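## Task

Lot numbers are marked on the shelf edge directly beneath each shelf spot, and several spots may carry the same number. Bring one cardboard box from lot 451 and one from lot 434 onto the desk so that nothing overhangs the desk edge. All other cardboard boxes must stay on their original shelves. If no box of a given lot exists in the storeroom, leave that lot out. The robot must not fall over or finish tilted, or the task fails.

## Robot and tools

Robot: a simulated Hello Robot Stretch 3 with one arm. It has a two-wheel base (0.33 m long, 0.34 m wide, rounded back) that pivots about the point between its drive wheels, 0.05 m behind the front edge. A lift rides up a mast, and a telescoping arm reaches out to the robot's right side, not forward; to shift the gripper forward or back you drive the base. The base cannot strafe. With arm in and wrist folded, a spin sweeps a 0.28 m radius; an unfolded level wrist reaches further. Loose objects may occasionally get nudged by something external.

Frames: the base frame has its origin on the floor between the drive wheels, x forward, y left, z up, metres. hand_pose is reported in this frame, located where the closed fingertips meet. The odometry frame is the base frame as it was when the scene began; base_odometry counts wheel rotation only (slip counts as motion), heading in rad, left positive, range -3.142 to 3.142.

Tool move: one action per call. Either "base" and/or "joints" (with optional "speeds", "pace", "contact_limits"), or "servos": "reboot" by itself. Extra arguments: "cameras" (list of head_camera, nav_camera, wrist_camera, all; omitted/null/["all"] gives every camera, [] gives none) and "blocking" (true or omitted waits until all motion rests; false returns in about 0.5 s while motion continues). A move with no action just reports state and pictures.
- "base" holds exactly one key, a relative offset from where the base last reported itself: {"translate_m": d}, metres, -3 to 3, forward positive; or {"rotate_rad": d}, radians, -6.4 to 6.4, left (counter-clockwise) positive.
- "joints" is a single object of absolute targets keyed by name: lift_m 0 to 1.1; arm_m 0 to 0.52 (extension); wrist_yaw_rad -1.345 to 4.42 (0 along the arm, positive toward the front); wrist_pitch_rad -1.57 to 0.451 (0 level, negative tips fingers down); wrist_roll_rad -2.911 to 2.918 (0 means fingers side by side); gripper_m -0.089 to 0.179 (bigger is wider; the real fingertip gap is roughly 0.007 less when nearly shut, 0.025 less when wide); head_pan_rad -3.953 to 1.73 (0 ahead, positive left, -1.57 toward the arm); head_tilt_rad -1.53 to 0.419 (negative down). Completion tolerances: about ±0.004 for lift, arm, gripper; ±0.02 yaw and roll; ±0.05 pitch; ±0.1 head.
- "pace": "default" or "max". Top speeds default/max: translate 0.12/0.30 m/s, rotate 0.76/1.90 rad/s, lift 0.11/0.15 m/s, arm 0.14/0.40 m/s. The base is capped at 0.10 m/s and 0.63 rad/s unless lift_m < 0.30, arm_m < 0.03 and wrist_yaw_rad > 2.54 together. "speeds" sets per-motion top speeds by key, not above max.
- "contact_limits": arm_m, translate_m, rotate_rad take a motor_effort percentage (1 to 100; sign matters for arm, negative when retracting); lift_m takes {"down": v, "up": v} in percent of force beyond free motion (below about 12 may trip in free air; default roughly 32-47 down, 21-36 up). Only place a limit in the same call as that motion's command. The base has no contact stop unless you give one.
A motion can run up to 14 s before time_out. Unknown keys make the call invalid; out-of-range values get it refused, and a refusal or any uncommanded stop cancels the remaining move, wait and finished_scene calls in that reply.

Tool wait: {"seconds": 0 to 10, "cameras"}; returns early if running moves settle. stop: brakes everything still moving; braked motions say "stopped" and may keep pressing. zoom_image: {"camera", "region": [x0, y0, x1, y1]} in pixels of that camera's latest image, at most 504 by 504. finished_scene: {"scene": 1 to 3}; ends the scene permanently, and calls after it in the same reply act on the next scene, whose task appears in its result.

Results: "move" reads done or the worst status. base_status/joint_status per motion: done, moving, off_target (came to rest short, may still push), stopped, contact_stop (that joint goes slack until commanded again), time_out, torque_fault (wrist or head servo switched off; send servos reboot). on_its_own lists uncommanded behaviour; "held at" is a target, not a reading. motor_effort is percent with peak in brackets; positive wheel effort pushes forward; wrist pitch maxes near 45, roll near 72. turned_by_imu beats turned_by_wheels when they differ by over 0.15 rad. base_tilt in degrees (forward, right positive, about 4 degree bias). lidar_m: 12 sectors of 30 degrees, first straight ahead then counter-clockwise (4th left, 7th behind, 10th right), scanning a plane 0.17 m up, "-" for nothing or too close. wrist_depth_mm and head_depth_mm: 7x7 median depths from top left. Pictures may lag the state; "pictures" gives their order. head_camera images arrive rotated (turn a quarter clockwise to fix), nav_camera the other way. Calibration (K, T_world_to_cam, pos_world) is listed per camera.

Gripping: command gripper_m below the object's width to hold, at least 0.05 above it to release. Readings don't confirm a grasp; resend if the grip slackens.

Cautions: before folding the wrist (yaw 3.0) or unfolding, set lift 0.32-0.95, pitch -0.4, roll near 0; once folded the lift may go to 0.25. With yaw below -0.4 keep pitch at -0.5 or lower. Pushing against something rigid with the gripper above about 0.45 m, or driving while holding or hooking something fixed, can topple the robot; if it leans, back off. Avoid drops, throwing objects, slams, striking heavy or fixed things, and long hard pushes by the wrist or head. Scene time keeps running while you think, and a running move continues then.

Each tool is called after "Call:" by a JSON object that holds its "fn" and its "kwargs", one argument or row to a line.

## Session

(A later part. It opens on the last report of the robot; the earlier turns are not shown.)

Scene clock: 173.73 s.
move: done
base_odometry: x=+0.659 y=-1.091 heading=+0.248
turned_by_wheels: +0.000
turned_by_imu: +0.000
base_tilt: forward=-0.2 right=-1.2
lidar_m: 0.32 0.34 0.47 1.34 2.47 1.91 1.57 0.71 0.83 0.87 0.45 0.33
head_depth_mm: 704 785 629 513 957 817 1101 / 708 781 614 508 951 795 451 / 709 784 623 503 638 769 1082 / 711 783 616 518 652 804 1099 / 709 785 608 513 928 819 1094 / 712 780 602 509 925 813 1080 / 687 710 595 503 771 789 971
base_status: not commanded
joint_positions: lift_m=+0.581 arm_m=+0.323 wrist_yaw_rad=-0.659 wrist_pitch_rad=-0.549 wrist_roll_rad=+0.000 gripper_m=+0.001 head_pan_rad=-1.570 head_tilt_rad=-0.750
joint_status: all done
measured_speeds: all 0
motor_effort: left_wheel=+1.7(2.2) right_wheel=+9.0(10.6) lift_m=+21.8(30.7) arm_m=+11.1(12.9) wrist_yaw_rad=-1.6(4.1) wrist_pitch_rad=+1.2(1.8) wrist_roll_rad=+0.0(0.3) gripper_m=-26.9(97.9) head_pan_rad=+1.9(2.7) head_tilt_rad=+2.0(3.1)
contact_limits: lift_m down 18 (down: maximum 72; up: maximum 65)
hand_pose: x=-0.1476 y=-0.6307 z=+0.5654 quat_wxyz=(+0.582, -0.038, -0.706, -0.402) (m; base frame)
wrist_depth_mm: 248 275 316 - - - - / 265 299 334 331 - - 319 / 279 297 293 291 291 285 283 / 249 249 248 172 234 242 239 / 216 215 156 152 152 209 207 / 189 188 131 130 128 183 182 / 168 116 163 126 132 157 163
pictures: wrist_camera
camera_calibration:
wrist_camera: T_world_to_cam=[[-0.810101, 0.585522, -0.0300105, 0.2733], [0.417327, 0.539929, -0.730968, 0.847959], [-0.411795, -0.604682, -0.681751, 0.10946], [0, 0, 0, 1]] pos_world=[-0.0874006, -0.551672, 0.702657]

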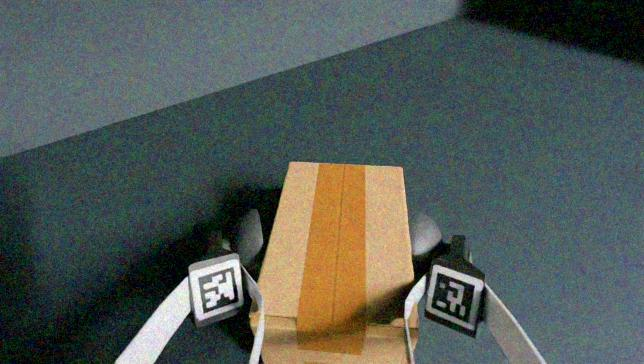

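Call:
{"fn": "move", "kwargs": {
  "joints": {"lift_m": 0.70},
  "cameras": []
}}

Call:
{"fn": "move", "kwargs": {
  "joints": {"arm_m": 0.0},
  "cameras": ["wrist_camera"]
}}

Call:
{"fn": "move", "kwargs": {
  "base": {"translate_m": -0.1},
  "cameras": []
}}

Call:
{"fn": "move", "kwargs": {
  "joints": {"wrist_yaw_rad": 2.2},
  "speeds": {"wrist_yaw_rad": 1.2},
  "cameras": ["wrist_camera"]
}}

Call:
{"fn": "move", "kwargs": {
  "base": {"translate_m": -0.57},
  "joints": {"head_pan_rad": -3.1, "head_tilt_rad": -0.4},
  "cameras": ["wrist_camera", "nav_camera"]
}}

Scene clock: 221.10 s.
move: done
base_odometry: x=+0.659 y=-1.091 heading=+0.248
turned_by_wheels: +0.000
turned_by_imu: +0.000
base_tilt: forward=-0.3 right=-1.2
lidar_m: 0.32 0.34 0.47 1.34 2.47 1.92 1.57 0.71 0.84 0.87 0.45 0.33
head_depth_mm: 705 787 630 512 958 818 1073 / 707 781 613 508 503 391 341 / 709 782 620 503 571 825 1101 / 708 784 616 518 604 824 1102 / 711 787 608 514 935 820 1102 / 712 776 602 508 924 812 1083 / 686 709 593 503 772 790 976
base_status: not commanded
joint_positions: lift_m=+0.700 arm_m=+0.323 wrist_yaw_rad=-0.659 wrist_pitch_rad=-0.559 wrist_roll_rad=+0.000 gripper_m=+0.004 head_pan_rad=-1.570 head_tilt_rad=-0.750
joint_status: all done
measured_speeds: all 0
motor_effort: left_wheel=+1.6(2.0) right_wheel=+10.0(10.1) lift_m=+30.1(34.6) arm_m=+6.6(8.9) wrist_yaw_rad=-2.1(3.3) wrist_pitch_rad=+3.0(3.1) wrist_roll_rad=+0.0(0.3) gripper_m=-11.8(12.3) head_pan_rad=+1.8(2.4) head_tilt_rad=+2.5(3.0)
hand_pose: x=-0.1467 y=-0.6295 z=+0.6824 quat_wxyz=(+0.580, -0.035, -0.706, -0.405) (m; base frame)
wrist_depth_mm: 249 277 318 - - 530 - / 267 300 329 - - - - / 285 319 - - - - - / 306 334 - 174 173 - - / 328 - 150 156 151 - - / 320 317 131 134 128 310 308 / 287 99 270 125 129 265 276
pictures: none
No camera images: "cameras" was empty.

Scene clock: 224.70 s.
move: done
base_odometry: x=+0.659 y=-1.091 heading=+0.248
turned_by_wheels: +0.000
turned_by_imu: +0.000
base_tilt: forward=-0.4 right=-1.1
lidar_m: 0.32 0.34 0.47 1.34 2.48 1.91 1.57 0.72 0.83 0.87 0.45 0.33
head_depth_mm: 705 787 629 513 963 819 1096 / 708 778 615 507 955 792 334 / 707 785 622 504 947 807 353 / 709 785 616 518 940 821 1079 / 709 786 609 514 934 816 1098 / 716 778 601 509 927 814 1080 / 686 706 597 504 771 788 967
base_status: not commanded
joint_positions: lift_m=+0.700 arm_m=+0.001 wrist_yaw_rad=-0.659 wrist_pitch_rad=-0.559 wrist_roll_rad=+0.000 gripper_m=+0.004 head_pan_rad=-1.570 head_tilt_rad=-0.750
joint_status: all done
measured_speeds: all 0
motor_effort: left_wheel=+1.4(2.4) right_wheel=+8.9(10.5) lift_m=+26.0(30.2) arm_m=-13.0(15.0) wrist_yaw_rad=-2.0(3.2) wrist_pitch_rad=+3.0(3.2) wrist_roll_rad=-0.2(0.3) gripper_m=-11.7(12.5) head_pan_rad=+1.5(2.3) head_tilt_rad=+1.2(3.1)
hand_pose: x=-0.1467 y=-0.3071 z=+0.6824 quat_wxyz=(+0.580, -0.035, -0.706, -0.405) (m; base frame)
wrist_depth_mm: - - - 736 - - - / - - - - - - - / - - - - - 511 - / - - - 174 179 687 - / - - 150 156 151 934 - / 320 319 131 134 128 865 882 / 287 99 127 125 124 764 793
pictures: wrist_camera
camera_calibration:
wrist_camera: T_world_to_cam=[[-0.80992, 0.585755, -0.0303562, 0.088444], [0.421793, 0.545686, -0.724098, 0.756128], [-0.407579, -0.599265, -0.689029, 0.392534], [0, 0, 0, 1]] pos_world=[-0.087309, -0.229183, 0.820663]

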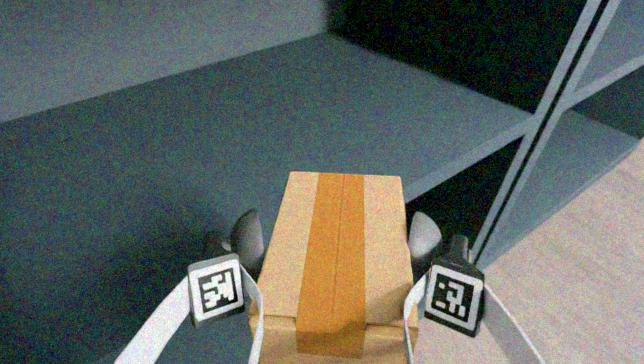

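Scene clock: 226.83 s.
move: done
base_odometry: x=+0.562 y=-1.115 heading=+0.248
turned_by_wheels: +0.000
turned_by_imu: +0.000
base_tilt: forward=-0.4 right=-1.2
lidar_m: 0.42 0.44 0.61 1.75 2.41 1.84 1.84 0.63 0.69 0.87 0.55 0.44
head_depth_mm: 706 789 637 513 959 820 1100 / 706 782 631 509 949 794 334 / 708 781 614 504 948 809 353 / 708 786 614 517 940 827 1085 / 711 784 609 514 934 820 1101 / 713 778 600 509 926 814 1089 / 712 775 596 505 923 807 1066
base_status: done
joint_positions: lift_m=+0.700 arm_m=+0.001 wrist_yaw_rad=-0.659 wrist_pitch_rad=-0.559 wrist_roll_rad=+0.000 gripper_m=+0.004 head_pan_rad=-1.570 head_tilt_rad=-0.750
joint_status: not commanded
measured_speeds: all 0
motor_effort: left_wheel=-5.8(12.9) right_wheel=-5.3(8.3) lift_m=+28.2(28.3) arm_m=-12.6(13.6) wrist_yaw_rad=-2.8(3.4) wrist_pitch_rad=+3.1(3.2) wrist_roll_rad=-0.2(0.4) gripper_m=-11.6(12.2) head_pan_rad=+1.2(2.1) head_tilt_rad=+1.8(2.8)
hand_pose: x=-0.1467 y=-0.3071 z=+0.6824 quat_wxyz=(+0.580, -0.035, -0.706, -0.405) (m; base frame)
wrist_depth_mm: - - - 711 - - - / - - - - - - - / - - - - - 489 - / - - - 174 180 - - / - - 150 157 151 947 - / 321 320 131 134 127 879 877 / 287 98 125 125 124 766 790
pictures: none
No camera images: "cameras" was empty.

Scene clock: 229.97 s.
move: done
base_odometry: x=+0.562 y=-1.115 heading=+0.248
turned_by_wheels: +0.000
turned_by_imu: +0.000
base_tilt: forward=-0.3 right=-1.2
lidar_m: 0.42 0.44 0.61 1.76 2.41 1.83 1.84 0.63 0.69 0.87 0.55 0.44
head_depth_mm: 703 789 637 513 957 815 1097 / 707 782 629 509 949 816 334 / 706 782 616 505 942 829 353 / 708 782 616 517 940 824 375 / 709 785 608 514 932 822 1078 / 709 783 603 509 926 817 1091 / 713 773 596 505 922 807 1068
base_status: not commanded
joint_positions: lift_m=+0.700 arm_m=+0.001 wrist_yaw_rad=+2.197 wrist_pitch_rad=-0.559 wrist_roll_rad=+0.000 gripper_m=+0.004 head_pan_rad=-1.570 head_tilt_rad=-0.750
joint_status: all done
measured_speeds: all 0
motor_effort: left_wheel=-5.5(6.1) right_wheel=-5.9(6.7) lift_m=+30.6(31.1) arm_m=-12.2(13.3) wrist_yaw_rad=+2.0(4.8) wrist_pitch_rad=+3.1(3.2) wrist_roll_rad=-0.1(0.3) gripper_m=-11.4(12.4) head_pan_rad=+1.0(2.1) head_tilt_rad=+1.6(2.7)
hand_pose: x=+0.1444 y=-0.0259 z=+0.6824 quat_wxyz=(+0.483, +0.694, -0.135, +0.517) (m; base frame)
wrist_depth_mm: - - - - - 312 274 / - - - - - 337 296 / - - - - - 368 316 / - - - 174 450 405 341 / - - 156 156 153 436 367 / 920 925 131 134 128 446 403 / 812 771 132 125 122 104 431
pictures: wrist_camera
camera_calibration:
wrist_camera: T_world_to_cam=[[0.61188, -0.790367, -0.0303665, -0.081465], [-0.558543, -0.404587, -0.724112, 0.596873], [0.560029, 0.460031, -0.689013, 0.567382], [0, 0, 0, 1]] pos_world=[0.0654758, -0.0839133, 0.820663]

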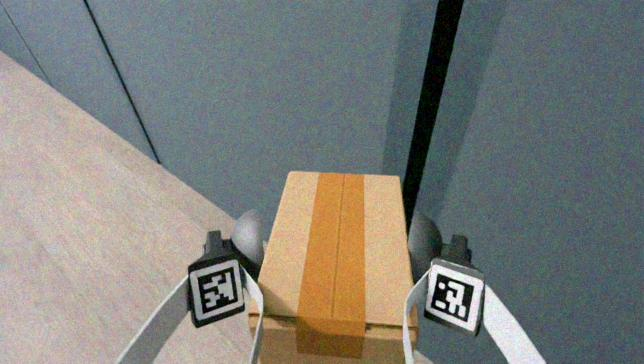

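Scene clock: 236.80 s.
move: done
base_odometry: x=+0.010 y=-1.255 heading=+0.248
turned_by_wheels: +0.000
turned_by_imu: -0.001
base_tilt: forward=-0.3 right=-1.2
lidar_m: 0.99 1.03 1.42 3.85 1.49 1.32 1.27 0.94 0.88 0.40 0.89 1.01
head_depth_mm: 1062 1140 1209 1291 1396 1519 1425 / 1070 1134 1214 1306 1398 1519 1428 / 1073 1139 1223 1306 1410 1533 1411 / 1078 1145 1225 1319 1421 1530 1405 / 1107 1162 1246 1336 1445 1567 1405 / 1104 1169 1254 1343 1456 1577 1400 / 1107 1179 1260 1357 1451 1564 1187
base_status: done
joint_positions: lift_m=+0.700 arm_m=+0.001 wrist_yaw_rad=+2.197 wrist_pitch_rad=-0.559 wrist_roll_rad=+0.000 gripper_m=+0.004 head_pan_rad=-3.100 head_tilt_rad=-0.400
joint_status: all done
measured_speeds: all 0
motor_effort: left_wheel=-8.7(12.3) right_wheel=-1.7(12.8) lift_m=+30.0(32.1) arm_m=-11.0(12.6) wrist_yaw_rad=+1.9(3.7) wrist_pitch_rad=+3.1(3.2) wrist_roll_rad=+0.0(0.6) gripper_m=-12.1(12.3) head_pan_rad=+3.7(5.1) head_tilt_rad=-3.5(6.5)
hand_pose: x=+0.1444 y=-0.0258 z=+0.6824 quat_wxyz=(+0.483, +0.694, -0.135, +0.517) (m; base frame)
wrist_depth_mm: - - - - - - - / - - - - - 830 - / - - - - - 968 - / - - - 180 - - - / - - 156 156 155 - 954 / 923 932 131 134 128 887 871 / 816 767 132 125 124 776 773
pictures: nav_camera (sideways), wrist_camera
camera_calibration:
nav_camera: T_world_to_cam=[[-0.364033, -0.0322234, 0.930829, -1.16617], [-0.0571809, 0.998289, 0.0121962, 0.0346502], [-0.929629, -0.0487859, -0.365252, 0.434236], [0, 0, 0, 1]] pos_world=[-0.0188643, -0.0509843, 1.24369]
wrist_camera: T_world_to_cam=[[0.611958, -0.790308, -0.0303509, -0.0814167], [-0.558526, -0.404675, -0.724076, 0.596779], [0.559961, 0.460056, -0.689052, 0.567476], [0, 0, 0, 1]] pos_world=[0.0653758, -0.0839133, 0.820663]

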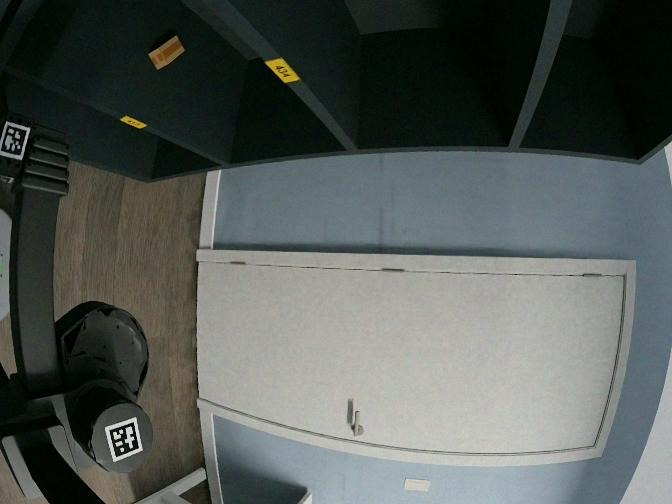

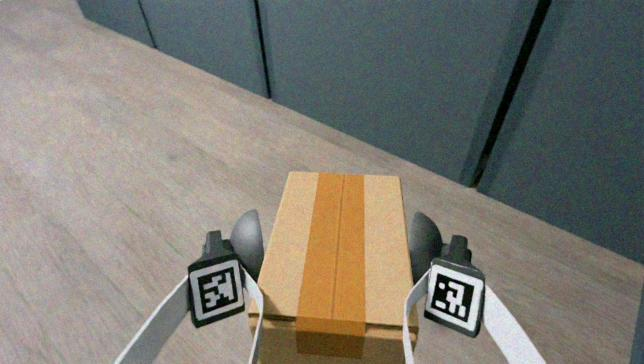

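Call:
{"fn": "move", "kwargs": {
  "base": {"rotate_rad": -1.597},
  "joints": {"head_pan_rad": -1.57, "head_tilt_rad": -0.5},
  "cameras": []
}}

Call:
{"fn": "move", "kwargs": {
  "base": {"translate_m": -1.1},
  "cameras": ["head_camera","nav_camera"]
}}

Scene clock: 252.63 s.
move: done
base_odometry: x=+0.010 y=-1.255 heading=-1.348
turned_by_wheels: -1.597
turned_by_imu: -1.572
base_tilt: forward=-0.4 right=-1.2
lidar_m: 0.40 0.89 1.01 0.99 1.02 1.41 3.85 1.45 1.32 1.27 0.94 0.89
head_depth_mm: 1058 1137 1242 1374 1515 1618 1318 / 1057 1145 1247 1370 1518 1623 1319 / 1056 1139 1241 1366 1516 1604 1306 / 1055 1142 1241 1356 1502 1596 1298 / 1048 1145 1245 1374 1521 1584 1292 / 1064 1157 1260 1381 1548 1574 1289 / 1071 1155 1263 1385 1525 1514 1224
base_status: done
joint_positions: lift_m=+0.700 arm_m=+0.001 wrist_yaw_rad=+2.197 wrist_pitch_rad=-0.559 wrist_roll_rad=+0.000 gripper_m=+0.004 head_pan_rad=-1.569 head_tilt_rad=-0.503
joint_status: all done
measured_speeds: all 0
motor_effort: left_wheel=+8.2(12.0) right_wheel=-9.7(13.8) lift_m=+29.7(30.7) arm_m=-12.1(13.6) wrist_yaw_rad=+1.5(3.6) wrist_pitch_rad=+3.2(3.2) wrist_roll_rad=+0.0(0.3) gripper_m=-11.7(12.4) head_pan_rad=-3.0(5.3) head_tilt_rad=+2.9(9.8)
hand_pose: x=+0.1444 y=-0.0258 z=+0.6824 quat_wxyz=(+0.483, +0.694, -0.135, +0.517) (m; base frame)
wrist_depth_mm: - - - - - 316 - / - - - - 379 344 - / - - - - 415 - - / - - - 181 181 - - / - - 156 157 153 - - / 918 948 131 134 127 - - / 814 782 132 125 121 104 -
pictures: none
No camera images: "cameras" was empty.

Scene clock: 264.77 s.
move: done
base_odometry: x=-0.233 y=-0.183 heading=-1.348
turned_by_wheels: +0.000
turned_by_imu: +0.000
base_tilt: forward=-0.2 right=-1.2
lidar_m: 1.49 1.40 1.03 0.99 1.03 1.41 2.78 1.13 0.85 0.85 1.31 1.72
head_depth_mm: 1068 1151 1256 1325 959 734 1326 / 1063 1158 1254 1322 950 729 1320 / 1071 1148 1252 1326 945 722 1282 / 1066 1153 1248 1322 937 719 1267 / 1067 1151 1257 1374 1522 1587 1303 / 1067 1155 1251 1373 1513 1582 1303 / 1049 1127 1235 1354 1500 1585 1283
base_status: done
joint_positions: lift_m=+0.700 arm_m=+0.001 wrist_yaw_rad=+2.197 wrist_pitch_rad=-0.559 wrist_roll_rad=+0.000 gripper_m=+0.004 head_pan_rad=-1.570 head_tilt_rad=-0.500
joint_status: not commanded
measured_speeds: all 0
motor_effort: left_wheel=-5.2(10.1) right_wheel=-5.4(15.3) lift_m=+27.7(30.0) arm_m=-8.4(13.1) wrist_yaw_rad=+2.3(3.7) wrist_pitch_rad=+3.1(3.2) wrist_roll_rad=+0.3(0.3) gripper_m=-11.8(12.6) head_pan_rad=-3.5(3.8) head_tilt_rad=+3.5(5.5)
hand_pose: x=+0.1444 y=-0.0258 z=+0.6824 quat_wxyz=(+0.483, +0.694, -0.135, +0.517) (m; base frame)
wrist_depth_mm: - - - - - - - / - - - - - - - / - - - - - - - / - - - 181 - - - / - - 156 156 156 - - / 916 931 131 134 127 897 885 / 817 776 132 125 124 762 783
pictures: head_camera (sideways), nav_camera (sideways)
camera_calibration:
head_camera: T_world_to_cam=[[-0.0466171, 0.432321, -0.900514, 1.18756], [0.997505, -0.0276992, -0.064936, 0.0780435], [-0.0530167, -0.901294, -0.429951, 0.515475], [0, 0, 0, 1]] pos_world=[0.0048409, -0.0466526, 1.29612]
nav_camera: T_world_to_cam=[[0.0173528, -0.455981, 0.88982, -1.11495], [-0.999791, -0.0175225, 0.0105182, 0.0426246], [0.0107957, -0.889817, -0.45619, 0.54692], [0, 0, 0, 1]] pos_world=[0.0560588, -0.0209899, 1.24116]

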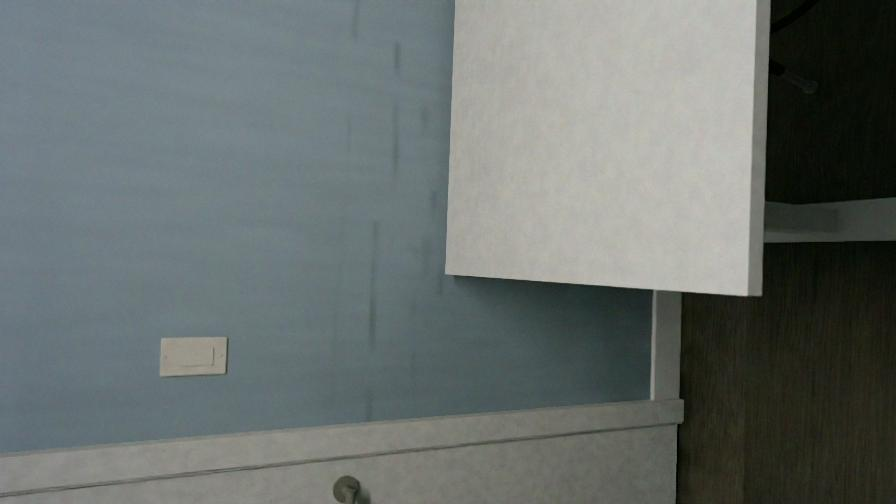

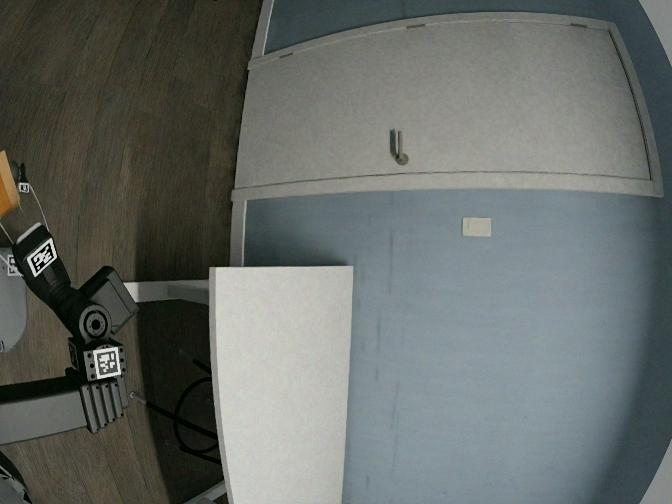

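Call:
{"fn": "move", "kwargs": {
  "base": {"translate_m": -0.33},
  "joints": {"lift_m": 0.84},
  "cameras": []
}}

Call:
{"fn": "move", "kwargs": {
  "joints": {"wrist_yaw_rad": 0.0},
  "speeds": {"wrist_yaw_rad": 1.2},
  "cameras": []
}}

Call:
{"fn": "move", "kwargs": {
  "joints": {"arm_m": 0.29},
  "cameras": ["head_camera","wrist_camera"]
}}

Scene clock: 284.90 s.
move: done
base_odometry: x=-0.306 y=+0.139 heading=-1.348
turned_by_wheels: +0.000
turned_by_imu: +0.000
base_tilt: forward=-0.4 right=-1.2
lidar_m: 1.82 1.40 1.03 0.99 1.03 1.42 2.45 1.31 0.68 0.87 0.87 1.81
head_depth_mm: 1069 1157 1258 1314 957 732 1322 / 1067 1148 1258 1330 946 726 1286 / 1066 1153 1264 1326 942 723 1277 / 1068 1152 1256 1327 935 721 1308 / 1064 1153 1260 1318 926 714 1300 / 1067 1148 1254 1308 924 711 1234 / 1063 1155 1250 1355 908 706 1290
base_status: done
joint_positions: lift_m=+0.840 arm_m=+0.001 wrist_yaw_rad=+2.197 wrist_pitch_rad=-0.559 wrist_roll_rad=+0.000 gripper_m=+0.004 head_pan_rad=-1.570 head_tilt_rad=-0.500
joint_status: all done
measured_speeds: all 0
motor_effort: left_wheel=-5.1(10.4) right_wheel=-6.1(14.3) lift_m=+28.3(33.7) arm_m=-5.6(8.1) wrist_yaw_rad=+1.8(3.7) wrist_pitch_rad=+3.1(3.3) wrist_roll_rad=+0.2(0.3) gripper_m=-12.1(12.4) head_pan_rad=-2.5(3.8) head_tilt_rad=+3.8(5.0)
hand_pose: x=+0.1443 y=-0.0259 z=+0.8223 quat_wxyz=(+0.483, +0.694, -0.135, +0.516) (m; base frame)
wrist_depth_mm: - - - - - - - / - - - - - - - / - - - - - - - / - - - 181 - - - / - - 156 156 156 - - / - - 131 135 128 - - / 958 928 132 125 124 878 924
pictures: none
No camera images: "cameras" was empty.

Scene clock: 287.47 s.
move: done
base_odometry: x=-0.306 y=+0.139 heading=-1.348
turned_by_wheels: +0.000
turned_by_imu: +0.000
base_tilt: forward=-0.3 right=-1.1
lidar_m: 1.82 1.41 1.03 0.99 1.03 1.41 2.45 1.30 0.68 0.87 0.88 1.81
head_depth_mm: 1072 1152 1260 1329 957 733 1325 / 1066 1151 1251 1326 947 729 1284 / 1062 1154 1255 1323 945 723 1081 / 1067 1154 1252 1319 935 719 309 / 1072 1151 1259 1322 926 714 1270 / 1061 1149 1258 1306 920 711 1229 / 1064 1155 1251 1354 908 708 1284
base_status: not commanded
joint_positions: lift_m=+0.840 arm_m=+0.001 wrist_yaw_rad=+0.003 wrist_pitch_rad=-0.559 wrist_roll_rad=+0.000 gripper_m=+0.004 head_pan_rad=-1.570 head_tilt_rad=-0.500
joint_status: all done
measured_speeds: all 0
motor_effort: left_wheel=-5.1(5.7) right_wheel=-6.3(7.0) lift_m=+24.9(28.3) arm_m=-5.3(6.5) wrist_yaw_rad=-4.4(6.2) wrist_pitch_rad=+3.2(3.3) wrist_roll_rad=+0.0(0.3) gripper_m=-11.8(12.3) head_pan_rad=-3.1(3.8) head_tilt_rad=+3.7(4.7)
hand_pose: x=-0.0209 y=-0.3499 z=+0.8223 quat_wxyz=(+0.680, +0.197, -0.679, -0.194) (m; base frame)
wrist_depth_mm: - - - - - - - / - - - - - - - / - - - - - - - / - - - 174 180 - - / - - 156 156 153 - - / - - 131 134 128 - - / 953 904 132 125 123 888 911
pictures: none
No camera images: "cameras" was empty.

Scene clock: 290.83 s.
move: done
base_odometry: x=-0.306 y=+0.139 heading=-1.348
turned_by_wheels: +0.000
turned_by_imu: +0.000
base_tilt: forward=-0.3 right=-1.3
lidar_m: 1.82 1.40 1.03 0.99 1.03 1.41 2.45 1.31 0.68 0.87 0.87 1.81
head_depth_mm: 1069 1152 1251 1326 958 306 - / 1065 1149 1252 1328 392 341 1244 / 1065 1154 1254 1322 445 679 1276 / 1066 1150 1253 1325 469 676 1304 / 1060 1146 1253 1320 924 716 1303 / 1059 1159 1259 1298 918 711 1221 / 1064 1153 1248 1358 913 707 1286
base_status: not commanded
joint_positions: lift_m=+0.840 arm_m=+0.290 wrist_yaw_rad=+0.003 wrist_pitch_rad=-0.560 wrist_roll_rad=+0.000 gripper_m=+0.004 head_pan_rad=-1.570 head_tilt_rad=-0.500
joint_status: all done
measured_speeds: all 0
motor_effort: left_wheel=-5.4(5.8) right_wheel=-6.9(7.3) lift_m=+25.0(25.8) arm_m=+12.7(15.5) wrist_yaw_rad=-3.7(4.5) wrist_pitch_rad=+3.1(3.3) wrist_roll_rad=-0.2(0.5) gripper_m=-12.0(12.3) head_pan_rad=-2.9(3.7) head_tilt_rad=+3.9(4.7)
hand_pose: x=-0.0209 y=-0.6393 z=+0.8223 quat_wxyz=(+0.680, +0.197, -0.679, -0.195) (m; base frame)
wrist_depth_mm: - - - - - - - / 822 - - - - - - / - - - - - - - / - - - 174 173 - - / - - 150 157 151 - - / - - 131 134 128 - - / - 98 125 125 121 104 -
pictures: head_camera (sideways), wrist_camera
camera_calibration:
head_camera: T_world_to_cam=[[-0.0465761, 0.43224, -0.900555, 1.18761], [0.997507, -0.0277251, -0.0648976, 0.0779924], [-0.0530193, -0.901332, -0.429871, 0.515369], [0, 0, 0, 1]] pos_world=[0.00484101, -0.046653, 1.29612]
wrist_camera: T_world_to_cam=[[-0.998901, -0.0357237, -0.0303376, -0.0121638], [-0.00269883, 0.690078, -0.72373, 1.06874], [0.0467896, -0.722853, -0.689416, 0.2719], [0, 0, 0, 1]] pos_world=[-0.0219882, -0.541405, 0.960563]

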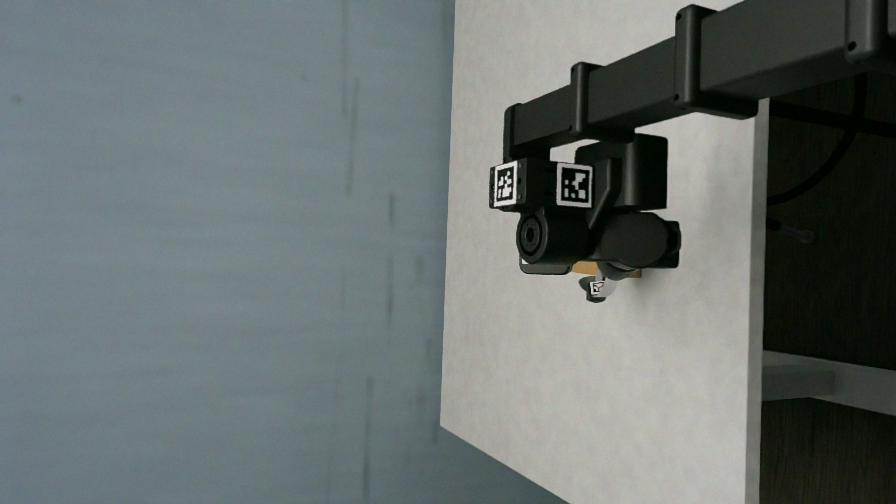

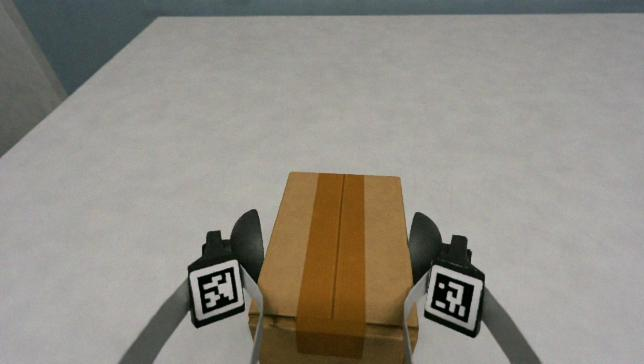

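Call:
{"fn": "move", "kwargs": {
  "joints": {"lift_m": 0.785},
  "cameras": []
}}

Call:
{"fn": "move", "kwargs": {
  "joints": {"lift_m": 0.768},
  "speeds": {"lift_m": 0.02},
  "contact_limits": {"lift_m": {"down": 15}},
  "cameras": ["wrist_camera"]
}}

Scene clock: 301.13 s.
move: done
base_odometry: x=-0.306 y=+0.139 heading=-1.348
turned_by_wheels: +0.000
turned_by_imu: +0.000
base_tilt: forward=-0.3 right=-1.2
lidar_m: 1.82 1.40 1.03 0.99 1.03 1.41 2.45 1.31 0.68 0.86 0.88 1.81
head_depth_mm: 1067 1152 1250 1318 959 733 304 / 1068 1152 1252 1330 947 387 329 / 1064 1153 1261 1319 490 479 1280 / 1064 1152 1256 1319 857 548 1309 / 1063 1148 1255 1318 927 714 1294 / 1062 1156 1251 1307 918 711 1226 / 1062 1150 1251 1346 913 707 1291
base_status: not commanded
joint_positions: lift_m=+0.785 arm_m=+0.290 wrist_yaw_rad=+0.003 wrist_pitch_rad=-0.560 wrist_roll_rad=+0.000 gripper_m=+0.004 head_pan_rad=-1.570 head_tilt_rad=-0.500
joint_status: all done
measured_speeds: all 0
motor_effort: left_wheel=-5.2(5.7) right_wheel=-6.8(7.0) lift_m=+23.8(25.9) arm_m=+6.1(8.7) wrist_yaw_rad=-3.4(5.0) wrist_pitch_rad=+3.2(3.3) wrist_roll_rad=+0.0(0.3) gripper_m=-11.7(12.3) head_pan_rad=-2.4(3.4) head_tilt_rad=+3.8(4.4)
hand_pose: x=-0.0209 y=-0.6393 z=+0.7672 quat_wxyz=(+0.680, +0.197, -0.679, -0.195) (m; base frame)
wrist_depth_mm: - - - - - - - / - - - - - - - / - - - - - - - / - - - 174 173 - - / - - 150 157 151 - - / - - 131 134 128 - - / - 98 125 125 120 104 -
pictures: none
No camera images: "cameras" was empty.

Scene clock: 302.40 s.
move: done
base_odometry: x=-0.306 y=+0.139 heading=-1.348
turned_by_wheels: +0.000
turned_by_imu: +0.000
base_tilt: forward=-0.3 right=-1.2
lidar_m: 1.82 1.40 1.03 0.99 1.03 1.41 2.45 1.31 0.68 0.87 0.87 1.81
head_depth_mm: 1068 1155 1260 1329 959 732 336 / 1061 1148 1258 1318 948 409 336 / 1063 1155 1252 1311 837 479 1280 / 1063 1158 1257 1335 935 503 1295 / 1067 1152 1258 1318 924 714 1301 / 1061 1154 1254 1299 923 712 1228 / 1066 1155 1255 1352 914 708 1291
base_status: not commanded
joint_positions: lift_m=+0.768 arm_m=+0.290 wrist_yaw_rad=+0.003 wrist_pitch_rad=-0.553 wrist_roll_rad=+0.000 gripper_m=+0.004 head_pan_rad=-1.570 head_tilt_rad=-0.500
joint_status: all done
measured_speeds: all 0
motor_effort: left_wheel=-5.1(5.8) right_wheel=-5.6(6.7) lift_m=+23.7(26.4) arm_m=+4.8(6.5) wrist_yaw_rad=-2.9(4.5) wrist_pitch_rad=+2.0(3.2) wrist_roll_rad=+0.2(0.3) gripper_m=-11.5(12.3) head_pan_rad=-2.8(3.5) head_tilt_rad=+3.4(4.2)
contact_limits: lift_m down 15 (down: maximum 72; up: maximum 65)
hand_pose: x=-0.0209 y=-0.6403 z=+0.7516 quat_wxyz=(+0.681, +0.194, -0.680, -0.192) (m; base frame)
wrist_depth_mm: - - - - - - - / - - - - - - - / - - - - - - - / - - - 166 170 - - / - - 150 152 147 - - / - - 131 130 128 - - / - 98 125 126 121 104 -
pictures: wrist_camera
camera_calibration:
wrist_camera: T_world_to_cam=[[-0.998901, -0.0358537, -0.0301748, -0.0145455], [-0.00259842, 0.685299, -0.728257, 1.01864], [0.0467895, -0.727379, -0.684639, 0.215978], [0, 0, 0, 1]] pos_world=[-0.0219882, -0.541496, 0.88926]

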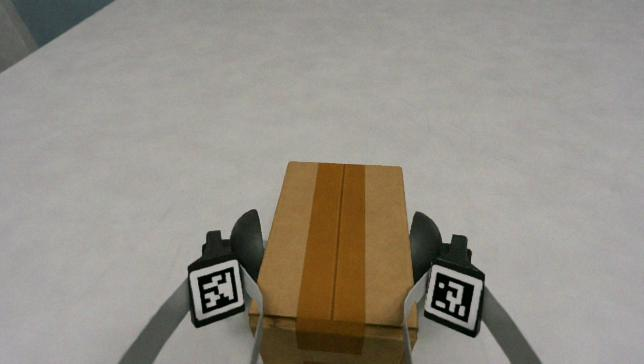

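Call:
{"fn": "move", "kwargs": {
  "joints": {"gripper_m": 0.165},
  "cameras": []
}}

Call:
{"fn": "move", "kwargs": {
  "joints": {"arm_m": 0.0, "lift_m": 0.78},
  "cameras": ["wrist_camera"]
}}

Call:
{"fn": "move", "kwargs": {
  "joints": {"wrist_pitch_rad": -0.4, "wrist_yaw_rad": 3.0, "gripper_m": 0.04, "lift_m": 0.7},
  "pace": "max",
  "cameras": ["head_camera"]
}}

Scene clock: 313.23 s.
move: done
base_odometry: x=-0.306 y=+0.139 heading=-1.348
turned_by_wheels: +0.000
turned_by_imu: +0.000
base_tilt: forward=-0.3 right=-1.1
lidar_m: 1.82 1.41 1.03 0.99 1.03 1.42 2.45 1.31 0.68 0.87 0.87 1.81
head_depth_mm: 1070 1155 1260 1332 957 734 336 / 1069 1153 1257 1317 951 409 336 / 1063 1153 1254 1318 835 478 1274 / 1063 1149 1253 1325 935 505 1305 / 1072 1153 1255 1324 927 696 1295 / 1062 1151 1253 1311 921 709 1229 / 1068 1146 1251 1353 914 707 1285
base_status: not commanded
joint_positions: lift_m=+0.768 arm_m=+0.290 wrist_yaw_rad=+0.002 wrist_pitch_rad=-0.550 wrist_roll_rad=+0.000 gripper_m=+0.165 head_pan_rad=-1.570 head_tilt_rad=-0.500
joint_status: all done
measured_speeds: all 0
motor_effort: left_wheel=-5.3(5.5) right_wheel=-6.4(6.7) lift_m=+25.3(30.3) arm_m=-3.2(3.4) wrist_yaw_rad=-2.5(4.2) wrist_pitch_rad=+1.4(2.1) wrist_roll_rad=-0.3(0.3) gripper_m=+0.7(84.7) head_pan_rad=-2.9(3.3) head_tilt_rad=+3.9(4.3)
contact_limits: lift_m down 15 (down: maximum 72; up: maximum 65)
hand_pose: x=-0.0211 y=-0.6407 z=+0.7521 quat_wxyz=(+0.681, +0.193, -0.680, -0.192) (m; base frame)
wrist_depth_mm: - - - - - - - / - - - - - - - / - - - - - - - / - - - 167 171 - - / - 146 - 152 152 - - / - 123 - 133 127 135 - / - 118 - 125 121 - 102
pictures: none
No camera images: "cameras" was empty.

Scene clock: 316.60 s.
move: done
base_odometry: x=-0.306 y=+0.139 heading=-1.348
turned_by_wheels: +0.000
turned_by_imu: +0.000
base_tilt: forward=-0.3 right=-1.1
lidar_m: 1.82 1.40 1.03 0.99 1.03 1.41 2.45 1.31 0.68 0.87 0.88 1.81
head_depth_mm: 1066 1154 1261 1328 951 732 1320 / 1068 1156 1261 1323 951 728 1282 / 1066 1155 1252 1320 941 723 1274 / 1064 1147 1266 1325 931 718 1302 / 1067 1152 1254 1311 930 714 1303 / 1065 1151 1256 1310 920 711 1229 / 1063 1149 1255 1356 915 707 1288
base_status: not commanded
joint_positions: lift_m=+0.780 arm_m=+0.001 wrist_yaw_rad=+0.002 wrist_pitch_rad=-0.551 wrist_roll_rad=+0.000 gripper_m=+0.165 head_pan_rad=-1.570 head_tilt_rad=-0.500
joint_status: all done
measured_speeds: all 0
motor_effort: left_wheel=-5.4(5.7) right_wheel=-6.1(7.1) lift_m=+27.4(34.0) arm_m=-12.4(14.5) wrist_yaw_rad=-2.1(4.0) wrist_pitch_rad=+1.6(1.7) wrist_roll_rad=+0.0(0.3) gripper_m=+0.7(1.3) head_pan_rad=-2.5(3.3) head_tilt_rad=+3.1(4.0)
hand_pose: x=-0.0211 y=-0.3512 z=+0.7640 quat_wxyz=(+0.681, +0.193, -0.680, -0.192) (m; base frame)
wrist_depth_mm: - - - 344 - - - / - - - 358 - - - / - - - - - - - / - - - - - - - / - - - - - - - / 979 142 983 989 989 134 971 / 116 877 879 893 877 840 110
pictures: wrist_camera
camera_calibration:
wrist_camera: T_world_to_cam=[[-0.998921, -0.0352751, -0.0302079, -0.00372565], [-0.00209616, 0.684027, -0.729454, 0.829965], [0.0463946, -0.728603, -0.683363, 0.433372], [0, 0, 0, 1]] pos_world=[-0.022088, -0.252094, 0.901458]

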